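# Seat the wire spool on the rewinder spindle

## Task

Slide the wound wire spool onto the rewinding machine's spindle and push it fully home against the drive disc, so that the disc's drive pin passes through one of the holes in the spool's flange.

## Robot and tools

Robot: two arms on a table. left_arm carries a five-finger left hand and stands on the +y side. right_arm carries a right hand. Calibrated bases in the scene frame: left_arm at (+0.013, +0.368, 0) m, quat_wxyz (+1.000, 0, 0, +0.025); right_arm at (-0.003, -0.231, 0) m, quat_wxyz (+1.000, 0, 0, -0.003). The scene frame has its origin at table-top height, midway between the nominal bases, with +x out over the table and +z up. Arm and image sides do not match. Fixed cameras and the table use the scene frame. Each arm's poses, offsets and wrist-camera poses use that arm's own base axes.

Hand point: a spot 0.15 m out from the wrist flange along the fingers and 0.05 m in front of the palm. Its +z runs along straight fingers and +y leaves the palm. On the right hand +x points away from the thumb; on the left hand it points toward it. Straight fingertips reach 0.06-0.07 m past the point, 0.06 m behind it along -y. A wrist bracket on the little-finger side sticks out 0.10 m across the palm and can collide. Reported positions can be off by a few cm. Hands often rest 1-3 cm (up to 5 cm) short of the command, usually low. This is not evidence of contact.

One row = 28 numbers, each in [-1, 1], always covering both arms. Order: left dx, dy, dz, rx, ry, rz; then left little, ring, middle, index, thumb_bend, thumb_turn, force_limit, speed; then the same 14 for the right arm. The pose part is an offset, never a pose. It counts from that arm's Hand target as it stood when the action or move began, along the arm's base axes. Scale: 1.0 = 0.6 m or 180 degrees. rx, ry, rz form one rotation vector about the Hand target's position. All zeros re-requests the current Hand target. Repeating an offset in a new call moves the hand again. Each control step clips orientation to within 40 degrees of the measured one.

Hand numbers are absolute targets. Fingers: +1 straight, -1 curled. thumb_bend: +1 straight, -1 fully bent. thumb_turn: +1 beside the palm, -1 opposite the fingers. force_limit: about 0 N at -1 to 10 N at +1 (15 N for the two thumb motors). speed: near zero at -1, rising to full at +0.48 and above; a full stroke takes 0.49 s. For a gentle grip, close at speed -0.94 or slower. No value means 'unchanged'. To keep a hand as it is, resend the eight numbers of its last executed row. If none has run yet, send hand_measured plus hand_force_limit and hand_speed. With the thumb turned in, the hand holds objects 0.035-0.065 m thick, or a handle down to about 0.025 m. To tighten, raise force_limit and send a target more closed than hand_measured. To loosen, send a more open one.

Tools:
- execute_actions(actions, cameras): actions is a list of actions. Each action is up to 15 rows, one per 1/30 s step. A shorter table repeats its last row to fill 15 steps. Every row is offset from the action's starting Hand target, not from the row before. Images come only for an empty list, or when cameras names them (["all"] or names).
- move(target, speed, blend, blocking, cameras): steers straight paths toward one row, or a list of up to 15 rows. Every row counts from the same starting Hand targets. speed is in m/s, 0.002-4.3, default 0.25; turn rate is twice that in rad/s. It can be one number or one per target. blend, in metres, rounds the corners between listed targets; 0 stops at each one. The whole move is capped at 10 s. Paths ignore obstacles and the other arm. Faster moves lag, stray and hit harder. Avoid paths passing near an arm's own base. blocking=false returns after about 0.5 s while the move continues.
- wait(seconds 0-10, cameras): holds the last commands.
- stop(cameras): brakes a running move.
- zoom_image(camera, region [x0,y0,x1,y1] in pixels, at most 504x504): closer look at the latest image.
- show_instructions(): shows the reference pages.
- finished_scene(scene 1): ends the scene for good. The spool must stay seated without the robot.

Cameras: cam_head_left and cam_head_right (896x504, one rigid bar), cam_high and cam_low (896x504), cam_left_wrist and cam_right_wrist (616x616 fisheye). Fixed cameras may be a couple of degrees and millimetres off their calibration.

Results: end_effector_position (m) and end_effector_quat_wxyz in base frame; Hand target, which is the base for the next offsets; joint positions, velocities and torques; motor temperatures. hand_measured, hand_stopped_by (moving, target, force, stalled, fault) and hand_load_n follow the motor order. A load near 0 after gripping means the object slipped away. A move result adds a move: line: done, off_target, moving, held or fault, plus limits such as paced (pose clipped) or held (steps withheld). done means at rest within 10 mm and 2 degrees. Neither done nor off_target tells you about contact.

Avoid: dropping the spool, or letting it leave the table. Don't release it while it still moves. Avoid fast impacts, hard pushes on the machine, and any contact or pinching between the two arms. Don't overload fingers with pulls, twists or swung loads. A blocked arm keeps pressing; command a target back past the hand point to relieve it. Holding loads or stretching out heats motors: MOTOR HOT appears at 85 °C, and at 100 °C the arm goes limp for 30-60 s. Objects may be nudged now and then.

Each tool is called after "Emit:" as name(argument=value, ...), one argument or row to a line, values as JSON.

Reference images:

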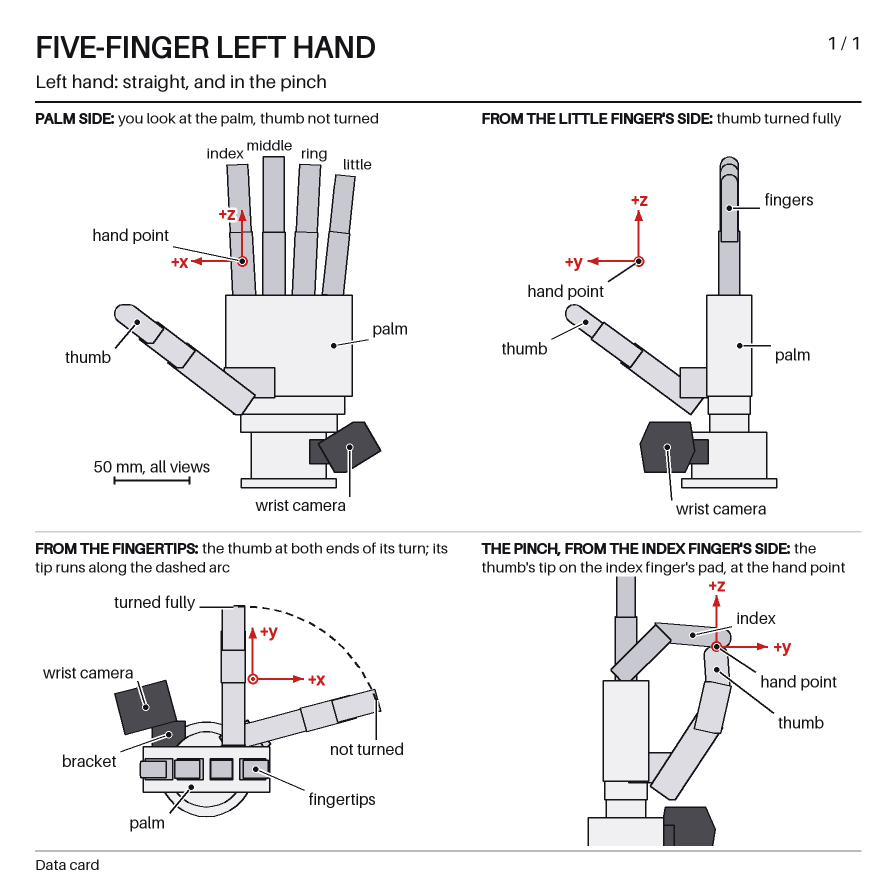

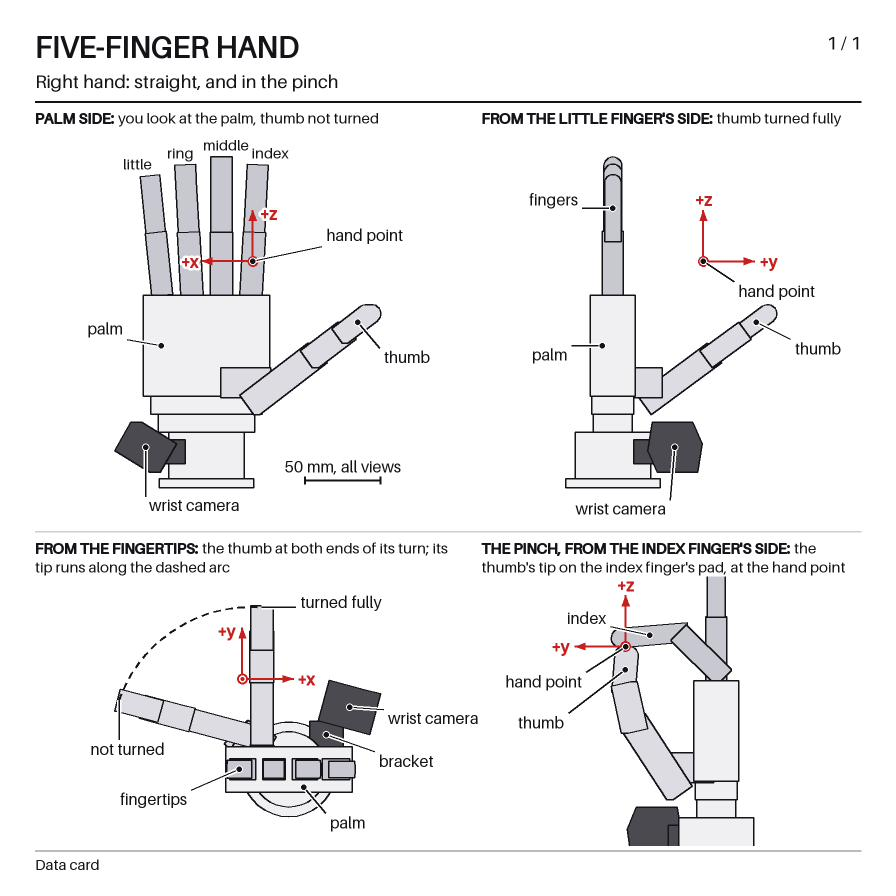

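## Session

Emit:
execute_actions(
  actions=[],
)

Scene clock: 0.00 s.
left_arm: end_effector_position=(+0.4658, -0.4814, +0.2407) hand_measured=(+1.000, +1.000, +1.000, +1.000, +1.000, +1.000) hand_load_n=(+0.0, +0.0, +0.0, +0.0, +0.0, +0.0) hand_stopped_by=(target, target, target, target, target, target) hand_force_limit=0.00 hand_speed=-0.80 end_effector_quat_wxyz=(+0.159, +0.903, -0.155, +0.368) | right_arm: end_effector_position=(+0.2343, -0.1466, +0.1349) hand_measured=(+1.000, +1.000, +1.000, +1.000, +1.000, +1.000) hand_load_n=(+0.0, +0.0, +0.0, +0.0, +0.0, +0.0) hand_stopped_by=(target, target, target, target, target, target) hand_force_limit=0.00 hand_speed=-0.80 end_effector_quat_wxyz=(-0.202, -0.100, +0.922, -0.316)
Joint positions: left_arm=[-0.777 1.529 1.208 -0.433 -0.146 -1.944] | right_arm=[-0.254 1.193 0.888 -1.464 0.748 1.18]
Joint velocities: within noise
Joint torques (N m): no reading
Motor temperatures (°C): left_arm=[32 32 31 25 24 26] | right_arm=[32 35 24 27 28 26]
Heat: left arm: hottest waist 32 °C; right arm: hottest shoulder 35 °C.
Hand target: left_arm +0.4708, -0.4862, +0.2577; +0.167, +0.897, -0.153, +0.380 | right_arm +0.2409, -0.1481, +0.1397; -0.196, -0.097, +0.923, -0.318

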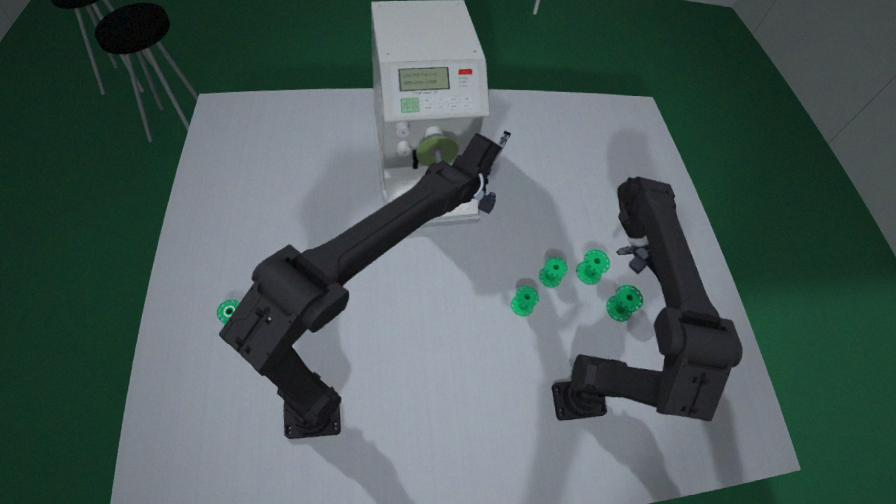

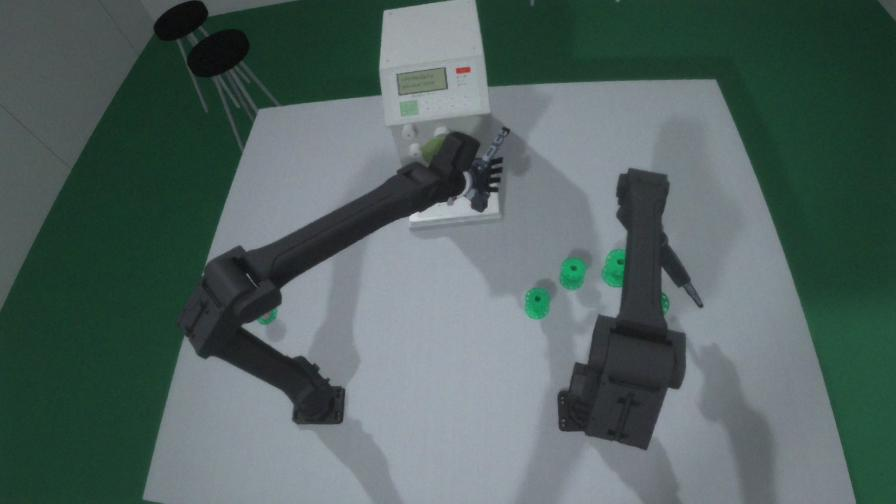

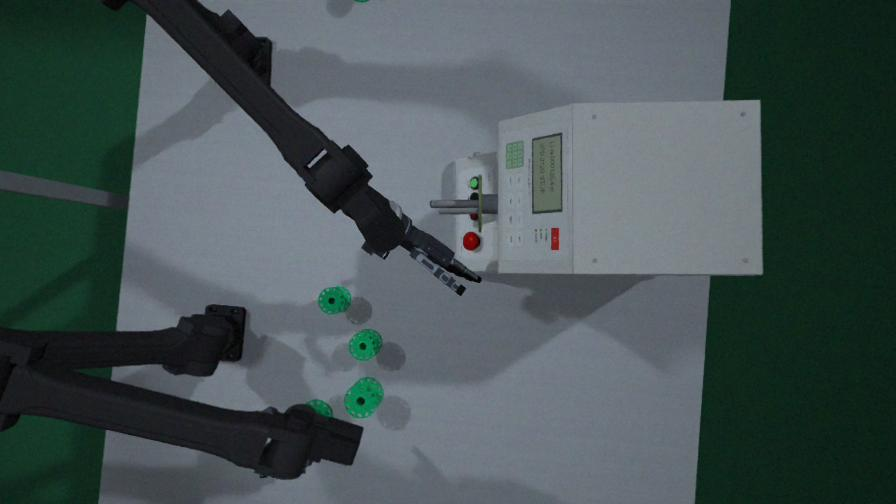

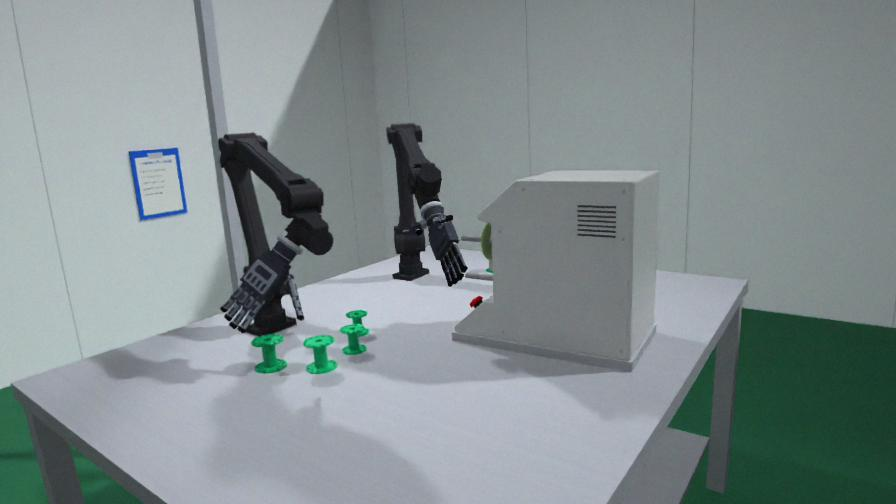

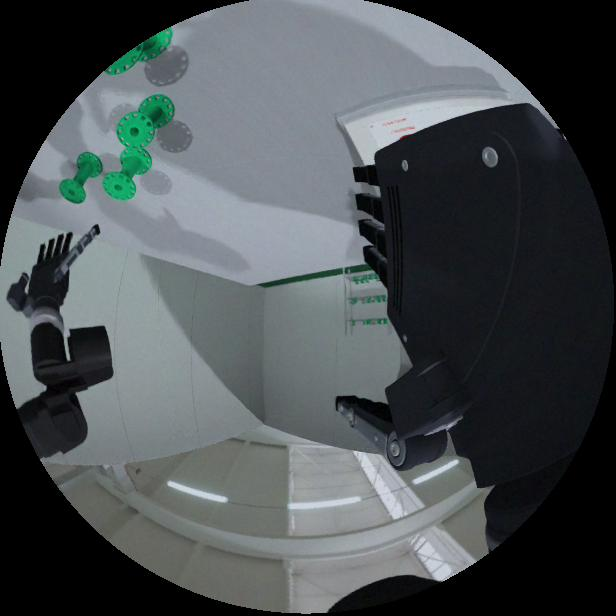

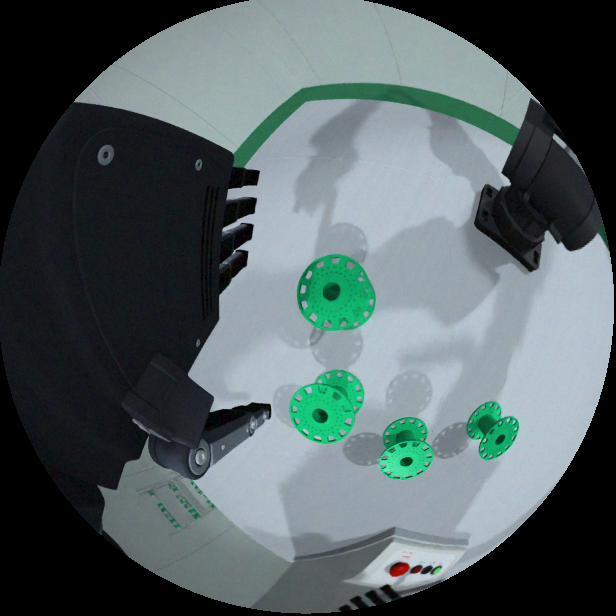

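Emit:
zoom_image(
  camera="cam_head_left",
  region=[180, 270, 280, 350],
)

Emit:
zoom_image(
  camera="cam_head_left",
  region=[490, 230, 670, 340],
)

Emit:
zoom_image(
  camera="cam_head_left",
  region=[360, 50, 520, 230],
)

Emit:
zoom_image(
  camera="cam_high",
  region=[400, 140, 540, 290],
)

Emit:
zoom_image(
  camera="cam_low",
  region=[420, 200, 540, 320],
)

Emit:
zoom_image(
  camera="cam_head_right",
  region=[230, 280, 310, 350],
)

Scaled by 5.040 from the camera's 896x504 image, which has a finer 1280x720 frame.

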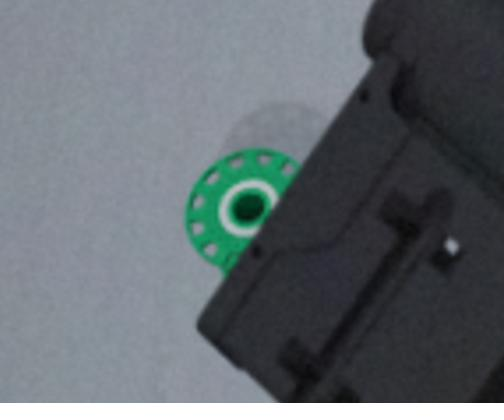

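Scaled by 2.800 from the camera's 896x504 image, which has a finer 1280x720 frame.

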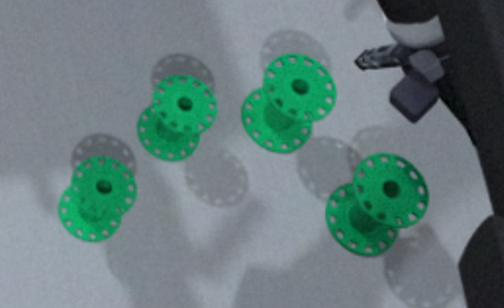

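Scaled by 2.800 from the camera's 896x504 image, which has a finer 1280x720 frame.

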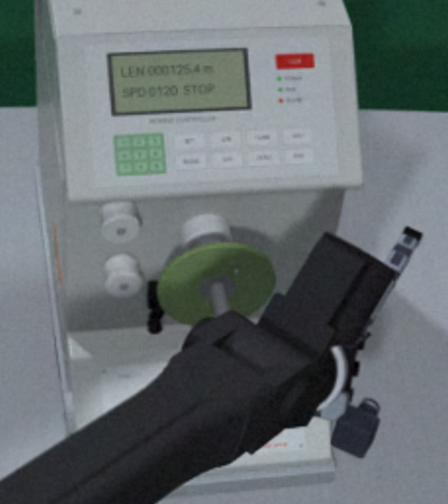

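Scaled by 3.360 from the camera's 896x504 image, which has a finer 1280x720 frame.

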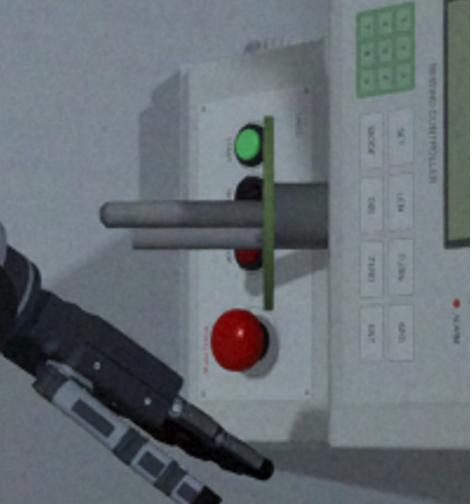

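Scaled by 4.200 from the camera's 896x504 image, which has a finer 1280x720 frame.

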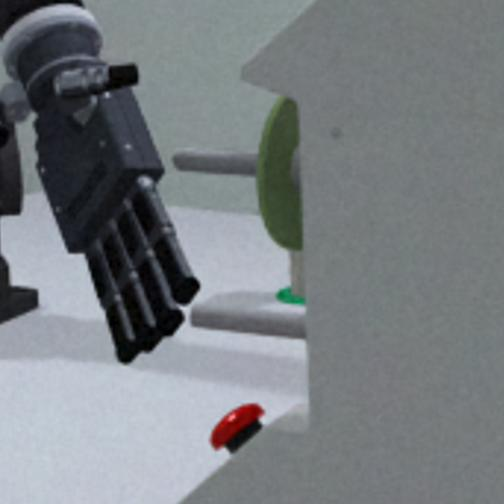

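Scaled by 6.300 from the camera's 896x504 image, which has a finer 1280x720 frame.

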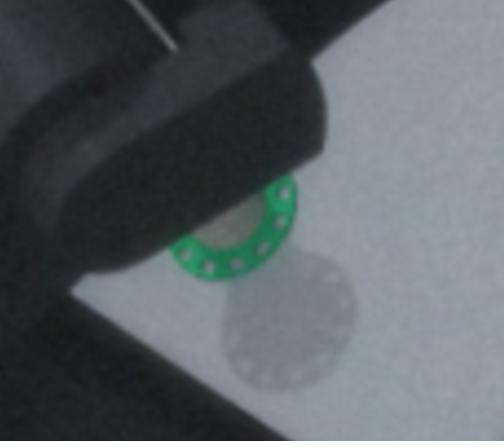

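Emit:
move(
  target=[-0.283,0.55,0.2,0,0,0,1,1,1,1,1,1,0,-0.8,0,0,0,0,0,0,1,1,1,1,1,1,0,-0.8],
  cameras=["all"],
)

Scene clock: 29.17 s.
left_arm: end_effector_position=(+0.2986, -0.1595, +0.3645) hand_measured=(+1.000, +1.000, +1.000, +1.000, +1.000, +1.000) hand_load_n=(+0.0, +0.0, +0.0, +0.0, -0.5, +0.0) hand_stopped_by=(target, target, target, target, target, target) hand_force_limit=0.00 hand_speed=-0.80 end_effector_quat_wxyz=(+0.171, +0.899, -0.151, +0.373) | right_arm: end_effector_position=(+0.2343, -0.1466, +0.1349) hand_measured=(+1.000, +1.000, +1.000, +1.000, +1.000, +1.000) hand_load_n=(+0.0, +0.0, +0.0, +0.0, +0.0, +0.0) hand_stopped_by=(target, target, target, target, target, target) hand_force_limit=0.00 hand_speed=-0.80 end_effector_quat_wxyz=(-0.202, -0.100, +0.922, -0.316)
Joint positions: left_arm=[-0.104 0.65 0.91 -1.049 0.362 -1.493] | right_arm=[-0.254 1.193 0.888 -1.464 0.748 1.18]
Joint torques (N m): left_arm=[0.85 -0.26 9.62 1.29 0.37 0.21] | right_arm=[0.44 -6.3 11.36 0.09 0.59 0.12]
Heat: left arm: hottest elbow 34 °C; right arm: hottest shoulder 35 °C.
Hand target: left_arm +0.3010, -0.1562, +0.3779; +0.167, +0.897, -0.153, +0.380 | right_arm +0.2409, -0.1481, +0.1397; -0.196, -0.097, +0.923, -0.318
Off the commanded pose: left_arm 0.014 m, 1 deg | right_arm 0.008 m, 1 deg.
move: off_target (left_arm)
camera_calibration:
cam_left_wrist: T_world_to_cam=[[0.545025, 0.837291, -0.0434901, -0.0148618], [0.148753, -0.0455197, 0.987826, -0.416273], [0.825119, -0.544859, -0.149359, -0.163672], [0, 0, 0, 1]] pos_world=[0.20507, -0.095683, 0.386113]

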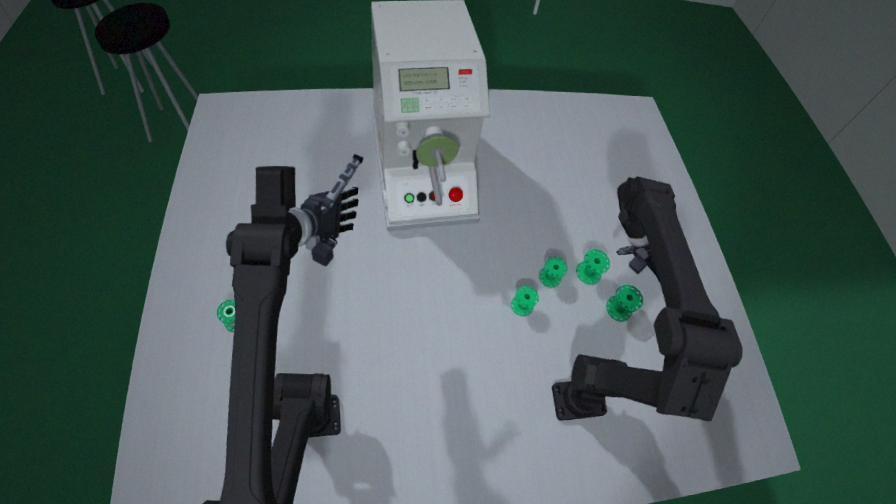

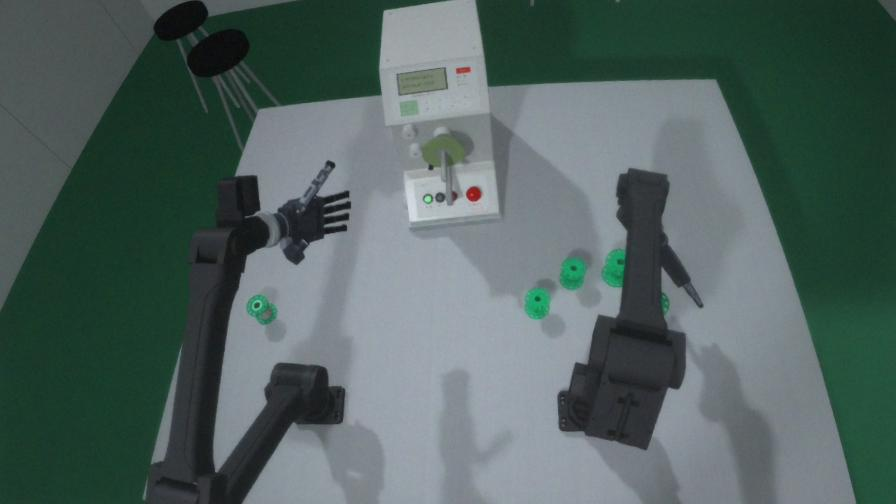

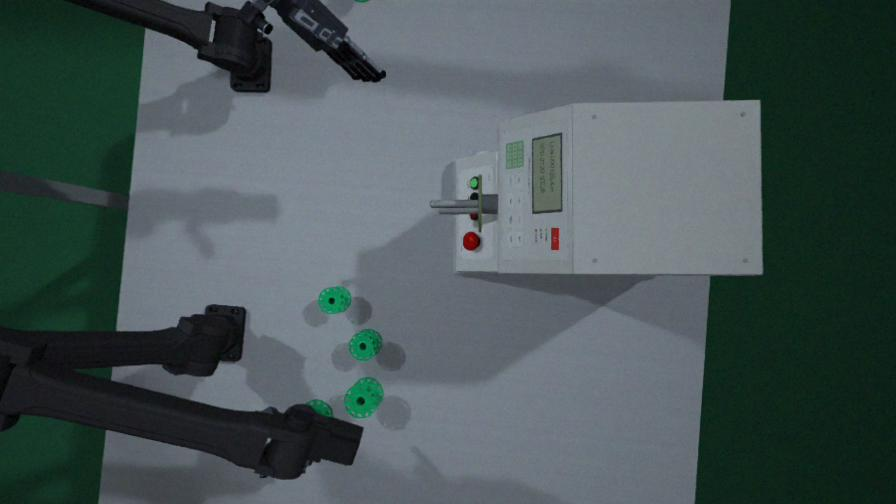

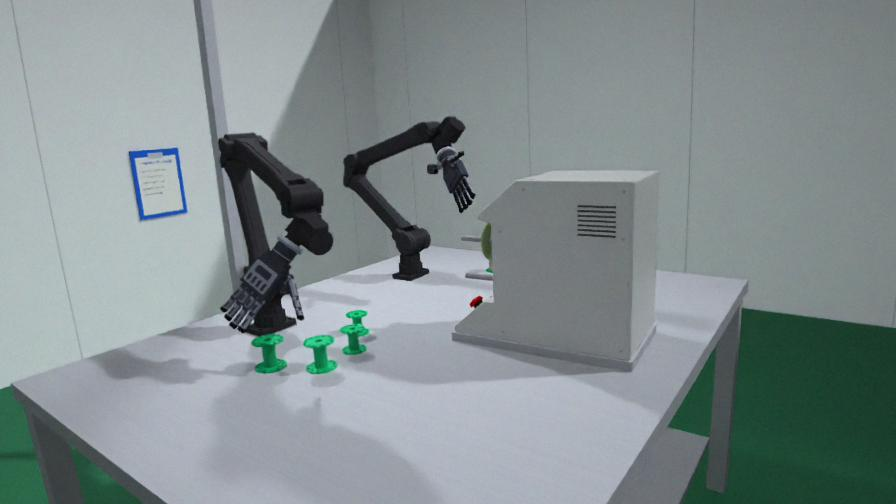

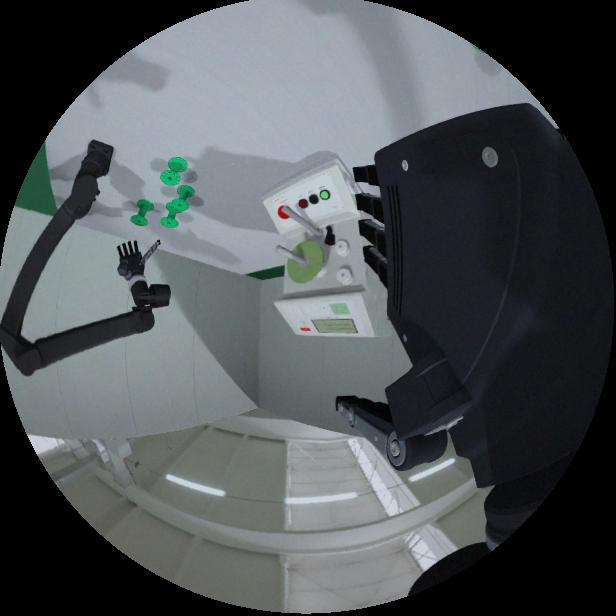

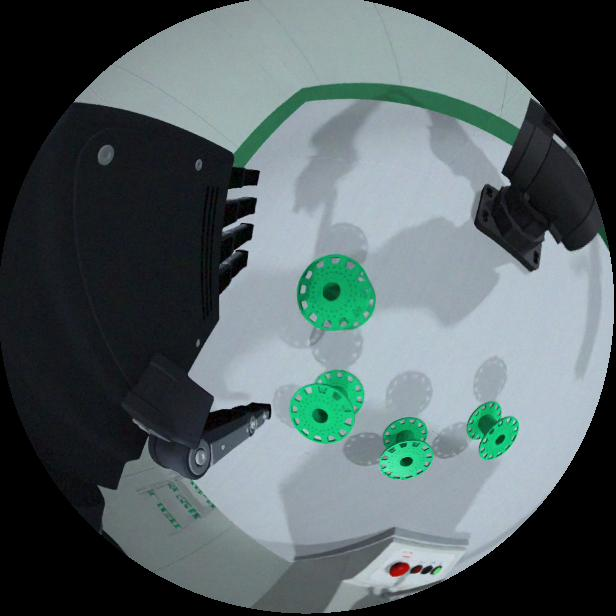

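Emit:
zoom_image(
  camera="cam_left_wrist",
  region=[250, 140, 400, 290],
)

Emit:
zoom_image(
  camera="cam_head_left",
  region=[370, 110, 500, 240],
)

Emit:
zoom_image(
  camera="cam_head_right",
  region=[390, 110, 520, 240],
)

Emit:
zoom_image(
  camera="cam_head_right",
  region=[225, 270, 305, 350],
)

Emit:
zoom_image(
  camera="cam_high",
  region=[400, 140, 540, 290],
)

Emit:
zoom_image(
  camera="cam_low",
  region=[430, 200, 530, 320],
)

Scaled by 3.360 from the camera's 616x616 image, which has a finer 880x880 frame.

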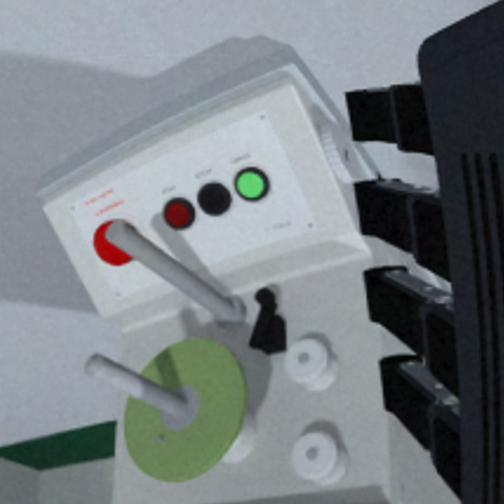

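Scaled by 3.877 from the camera's 896x504 image, which has a finer 1280x720 frame.

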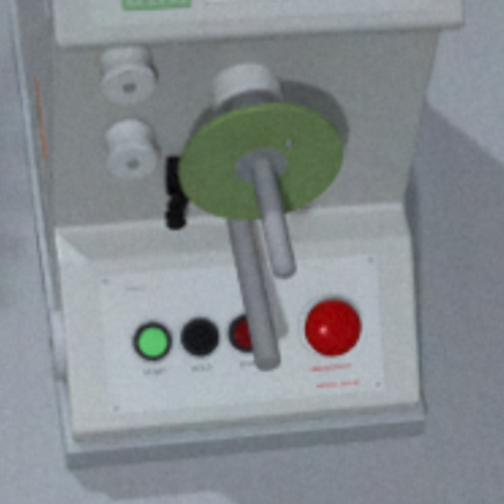

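Scaled by 3.877 from the camera's 896x504 image, which has a finer 1280x720 frame.

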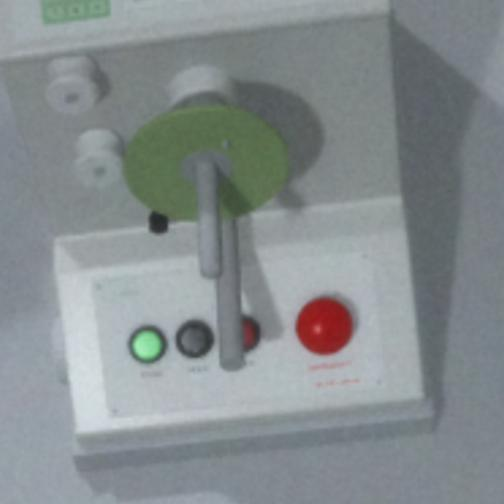

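Scaled by 6.300 from the camera's 896x504 image, which has a finer 1280x720 frame.

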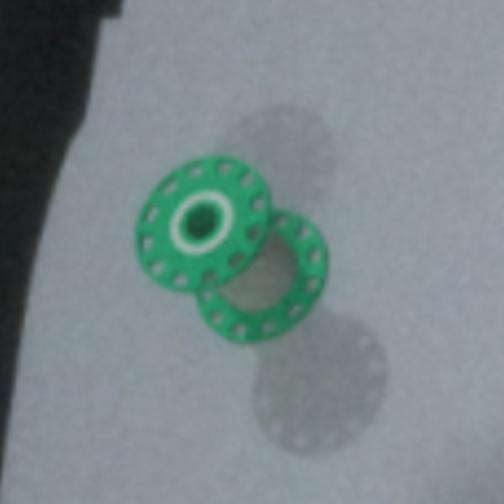

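Scaled by 3.360 from the camera's 896x504 image, which has a finer 1280x720 frame.

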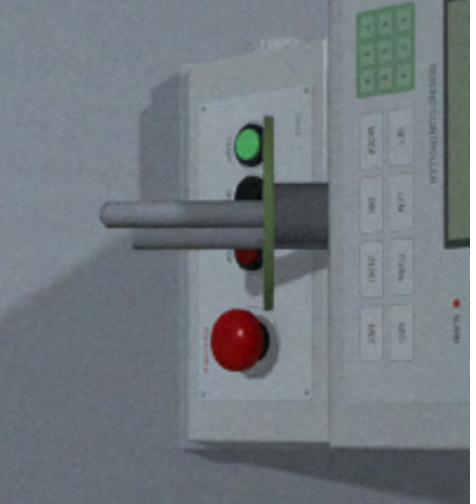

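Scaled by 4.200 from the camera's 896x504 image, which has a finer 1280x720 frame.

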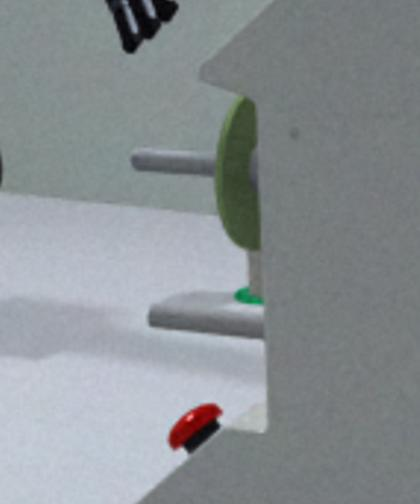

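Emit:
move(
  target=[0.0667,0.315,-0.218,0.421,0.0328,-0.0574,1,1,1,1,1,-1,0,-0.5,0,0,0,0,0,0,1,1,1,1,1,1,0,-0.8],
  cameras=["cam_head_left","cam_left_wrist"],
)

Scene clock: 67.67 s.
left_arm: end_effector_position=(+0.3360, +0.0364, +0.2471) hand_measured=(+1.000, +1.000, +1.000, +1.000, +1.000, -1.000) hand_load_n=(+0.0, +0.0, +0.0, +0.0, +0.0, +0.0) hand_stopped_by=(target, target, target, target, target, target) hand_force_limit=0.00 hand_speed=-0.50 end_effector_quat_wxyz=(-0.376, +0.818, -0.412, +0.143) | right_arm: end_effector_position=(+0.2343, -0.1466, +0.1349) hand_measured=(+1.000, +1.000, +1.000, +1.000, +1.000, +1.000) hand_load_n=(+0.0, +0.0, +0.0, +0.0, +0.0, +0.0) hand_stopped_by=(target, target, target, target, target, target) hand_force_limit=0.00 hand_speed=-0.80 end_effector_quat_wxyz=(-0.202, -0.100, +0.922, -0.316)
Joint positions: left_arm=[-0.053 0.841 0.908 -0.987 -0.553 -0.499] | right_arm=[-0.254 1.193 0.888 -1.464 0.748 1.18]
Joint torques (N m): left_arm=[-1.32 -2.84 7.27 2.37 -0.36 0.23] | right_arm=[0.38 -6.3 11.37 0.12 0.58 0.12]
Motor temperatures (°C): left_arm=[32 32 36 25 24 25] | right_arm=[32 35 30 27 28 25]
Heat: left arm: hottest elbow 36 °C; right arm: hottest shoulder 35 °C.
Hand target: left_arm +0.3410, +0.0328, +0.2469; -0.380, +0.811, -0.420, +0.148 | right_arm +0.2409, -0.1481, +0.1397; -0.196, -0.097, +0.923, -0.318
Off the commanded pose: left_arm 0.006 m, 1 deg | right_arm 0.008 m, 1 deg.
move: done
camera_calibration:
cam_left_wrist: T_world_to_cam=[[0.694963, 0.206099, 0.688876, -0.412671], [0.114095, -0.977512, 0.17735, -0.051194], [0.709936, -0.0446544, -0.70285, 0.0519633], [0, 0, 0, 1]] pos_world=[0.255741, 0.0373286, 0.32988]
Images, in order (width x height): cam_head_left 896x504, cam_left_wrist 616x616.

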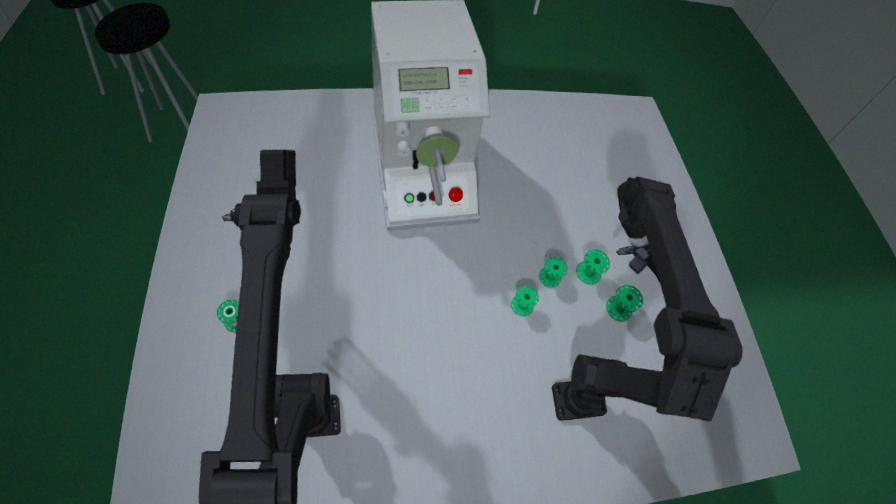

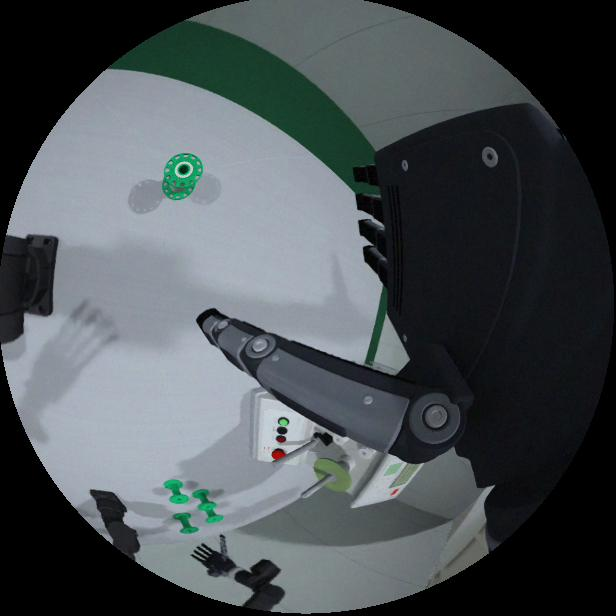

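Emit:
move(
  target=[-0.205,0.25,0.005,0.3405,0.2975,-0.0062,1,1,1,1,1,-1,0,-0.5,0,0,0,0,0,0,1,1,1,1,1,1,0,-0.8],
  cameras=["cam_head_left","cam_head_right","cam_high","cam_left_wrist"],
)

Scene clock: 73.87 s.
left_arm: end_effector_position=(+0.2190, +0.1807, +0.2483) hand_measured=(+1.000, +1.000, +1.000, +1.000, +1.000, -1.000) hand_load_n=(+0.0, +0.0, +0.0, +0.0, +0.0, +0.5) hand_stopped_by=(target, target, target, target, target, target) hand_force_limit=0.00 hand_speed=-0.50 end_effector_quat_wxyz=(+0.499, -0.486, +0.564, +0.442) | right_arm: end_effector_position=(+0.2343, -0.1466, +0.1349) hand_measured=(+1.000, +1.000, +1.000, +1.000, +1.000, +1.000) hand_load_n=(+0.0, +0.0, +0.0, +0.0, +0.0, -0.5) hand_stopped_by=(target, target, target, target, target, target) hand_force_limit=0.00 hand_speed=-0.80 end_effector_quat_wxyz=(-0.202, -0.100, +0.922, -0.316)
Joint positions: left_arm=[-0.059 0.923 0.623 -0.671 -1.437 0.618] | right_arm=[-0.254 1.193 0.888 -1.464 0.748 1.18]
Joint torques (N m): left_arm=[0.62 -4.48 6.61 1.66 -0.54 0.24] | right_arm=[0.44 -6.3 11.36 0.12 0.58 0.11]
Heat: left arm: hottest elbow 36 °C; right arm: hottest shoulder 35 °C.
Hand target: left_arm +0.2179, +0.1828, +0.2498; +0.504, -0.488, +0.561, +0.439 | right_arm +0.2409, -0.1481, +0.1397; -0.196, -0.097, +0.923, -0.318
Off the commanded pose: left_arm 0.003 m, 1 deg | right_arm 0.008 m, 1 deg.
move: done
camera_calibration:
cam_left_wrist: T_world_to_cam=[[0.962521, -0.142429, -0.230797, -0.129253], [-0.269405, -0.600085, -0.753206, 0.349888], [-0.0312193, 0.787154, -0.615966, 0.132725], [0, 0, 0, 1]] pos_world=[0.222813, 0.0870779, 0.31546]
Images, in order (width x height): cam_head_left 896x504, cam_head_right 896x504, cam_high 896x504, cam_left_wrist 616x616.

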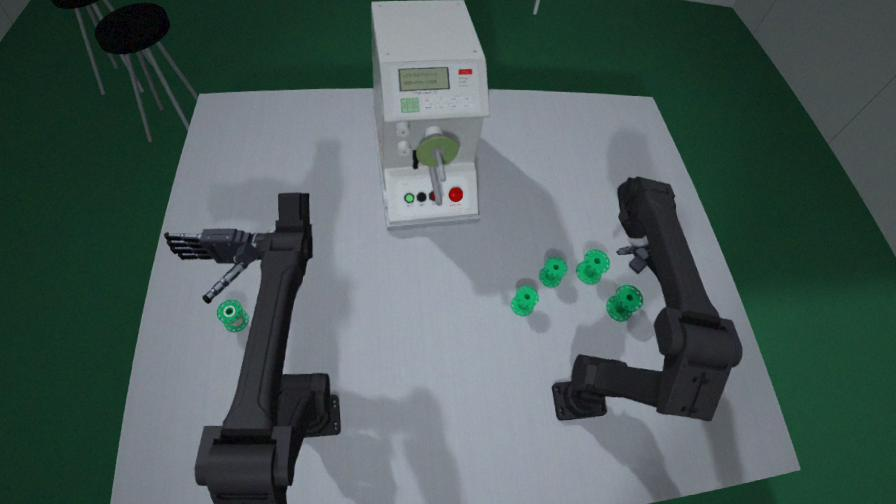

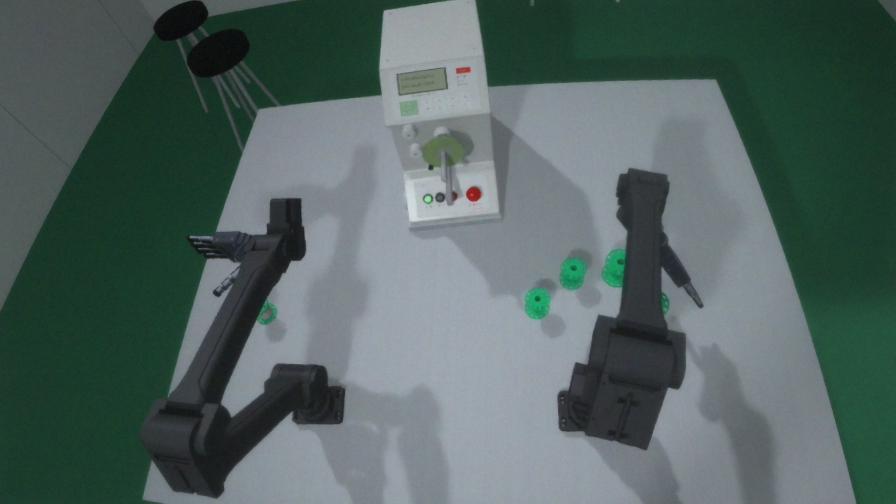

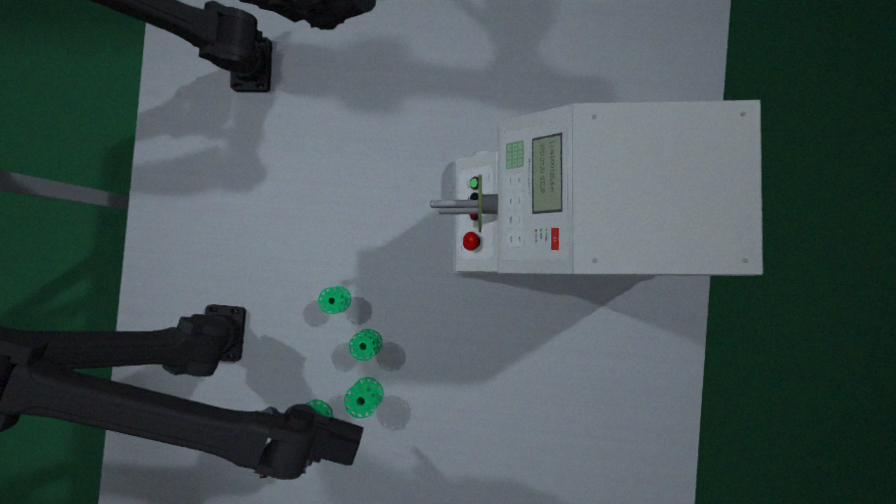

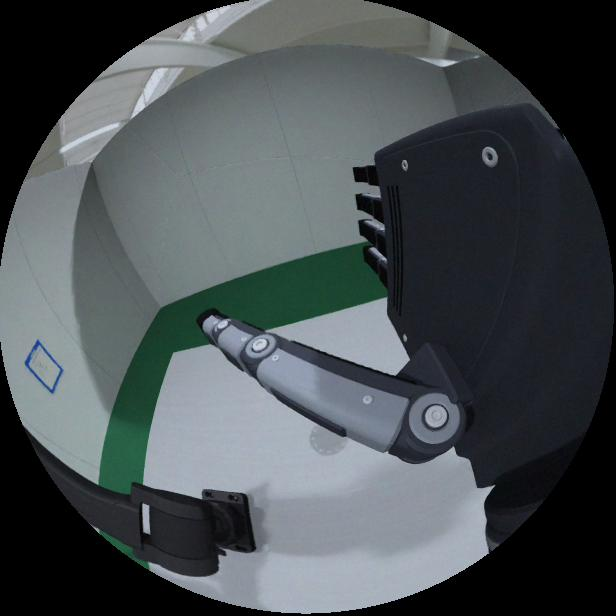

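Emit:
zoom_image(
  camera="cam_head_left",
  region=[150, 210, 290, 350],
)

Emit:
zoom_image(
  camera="cam_head_right",
  region=[180, 210, 320, 350],
)

Scaled by 3.600 from the camera's 896x504 image, which has a finer 1280x720 frame.

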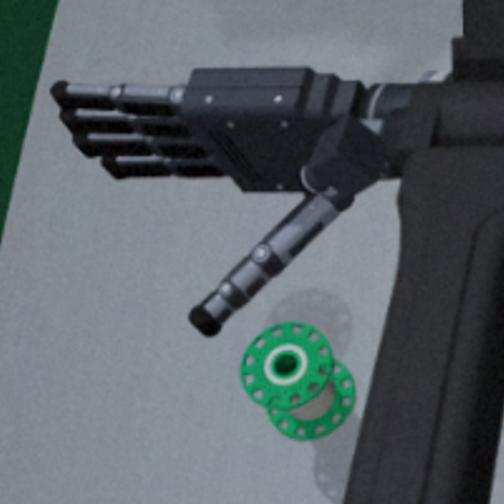

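Scaled by 3.600 from the camera's 896x504 image, which has a finer 1280x720 frame.

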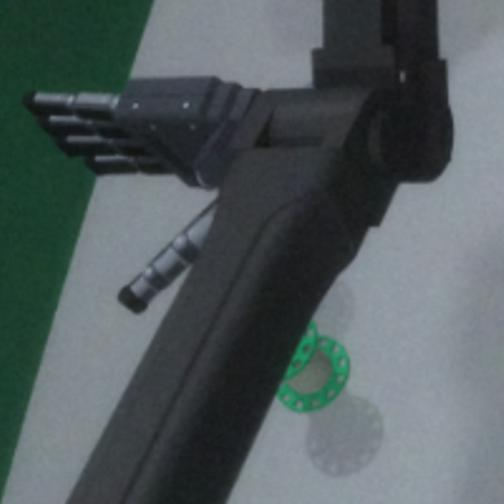

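Emit:
move(
  target=[0.0142,0,-0.2333,0,0,0,1,1,1,1,1,-1,0,-0.5,0,0,0,0,0,0,1,1,1,1,1,1,0,-0.8],
  cameras=["cam_head_left","cam_head_right","cam_left_wrist","cam_low"],
)

Emit:
zoom_image(
  camera="cam_head_left",
  region=[150, 210, 290, 350],
)

Emit:
zoom_image(
  camera="cam_head_right",
  region=[180, 210, 320, 350],
)

Scene clock: 79.93 s.
left_arm: end_effector_position=(+0.2279, +0.1800, +0.1110) hand_measured=(+1.000, +1.000, +1.000, +1.000, +1.000, -1.000) hand_load_n=(+0.0, +0.0, +0.0, +0.0, +0.0, +0.5) hand_stopped_by=(target, target, target, target, target, target) hand_force_limit=0.00 hand_speed=-0.50 end_effector_quat_wxyz=(+0.503, -0.491, +0.562, +0.436) | right_arm: end_effector_position=(+0.2343, -0.1466, +0.1349) hand_measured=(+1.000, +1.000, +1.000, +1.000, +1.000, +1.000) hand_load_n=(+0.0, +0.0, +0.0, +0.0, +0.0, +0.0) hand_stopped_by=(target, target, target, target, target, target) hand_force_limit=0.00 hand_speed=-0.80 end_effector_quat_wxyz=(-0.202, -0.100, +0.922, -0.316)
Joint positions: left_arm=[-0.059 1.25 0.4 -0.11 -1.432 0.612] | right_arm=[-0.254 1.193 0.888 -1.464 0.748 1.18]
Joint torques (N m): left_arm=[0.62 -4.84 4.79 1.89 -0.7 0.23] | right_arm=[0.56 -6.3 11.34 0.1 0.59 0.12]
Heat: left arm: hottest elbow 36 °C; right arm: hottest shoulder 35 °C.
Hand target: left_arm +0.2264, +0.1828, +0.1099; +0.504, -0.488, +0.561, +0.439 | right_arm +0.2409, -0.1481, +0.1397; -0.196, -0.097, +0.923, -0.318
Off the commanded pose: left_arm 0.003 m, 0 deg | right_arm 0.008 m, 1 deg.
move: done
camera_calibration:
cam_left_wrist: T_world_to_cam=[[0.966125, -0.145754, -0.212975, -0.171705], [-0.257403, -0.603744, -0.754478, 0.246517], [-0.0186144, 0.783741, -0.620809, 0.0472483], [0, 0, 0, 1]] pos_world=[0.230222, 0.0867757, 0.178755]
Images, in order (width x height): cam_head_left 896x504, cam_head_right 896x504, cam_low 896x504, cam_left_wrist 616x616.

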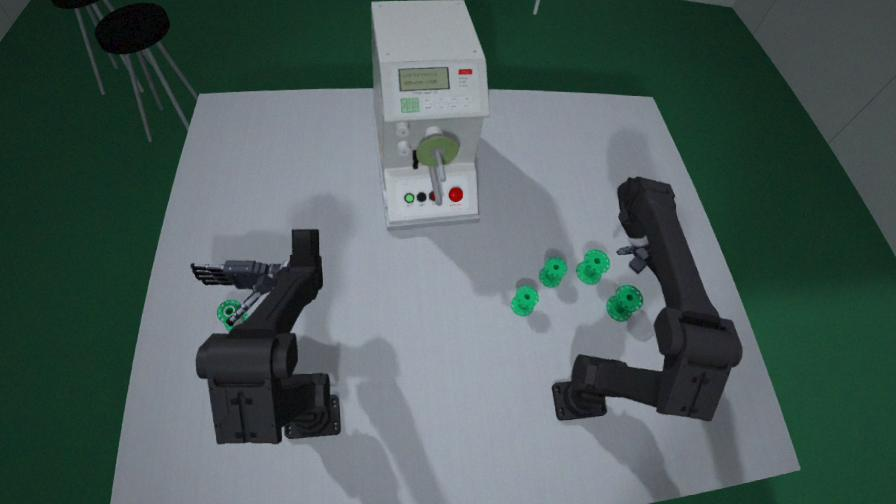

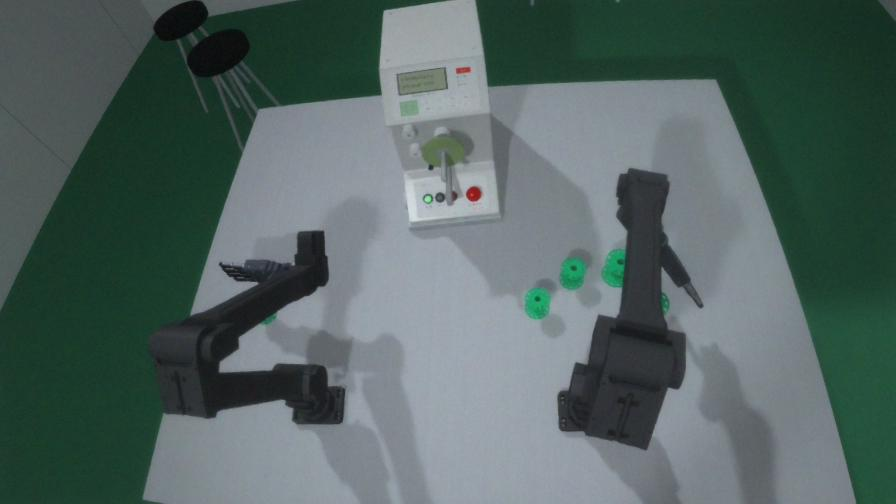

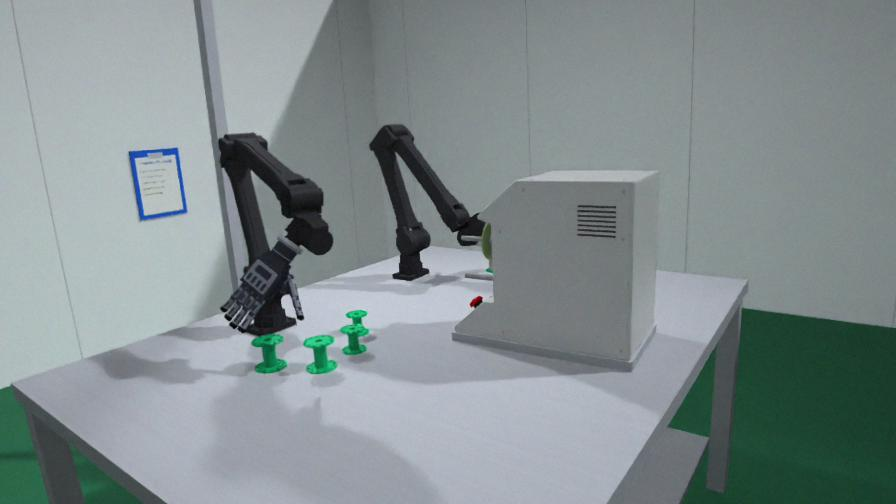

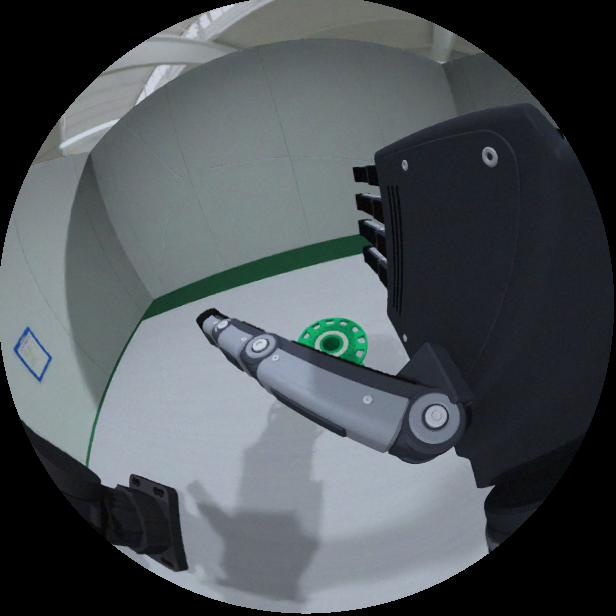

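Scaled by 3.600 from the camera's 896x504 image, which has a finer 1280x720 frame.

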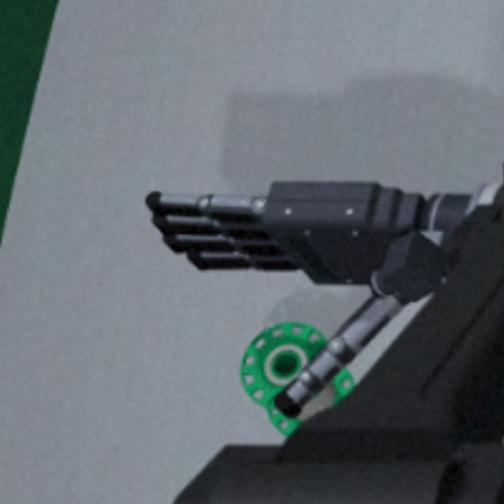

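Scaled by 3.600 from the camera's 896x504 image, which has a finer 1280x720 frame.

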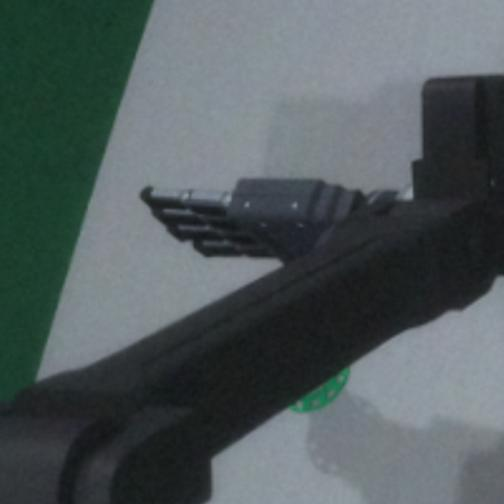

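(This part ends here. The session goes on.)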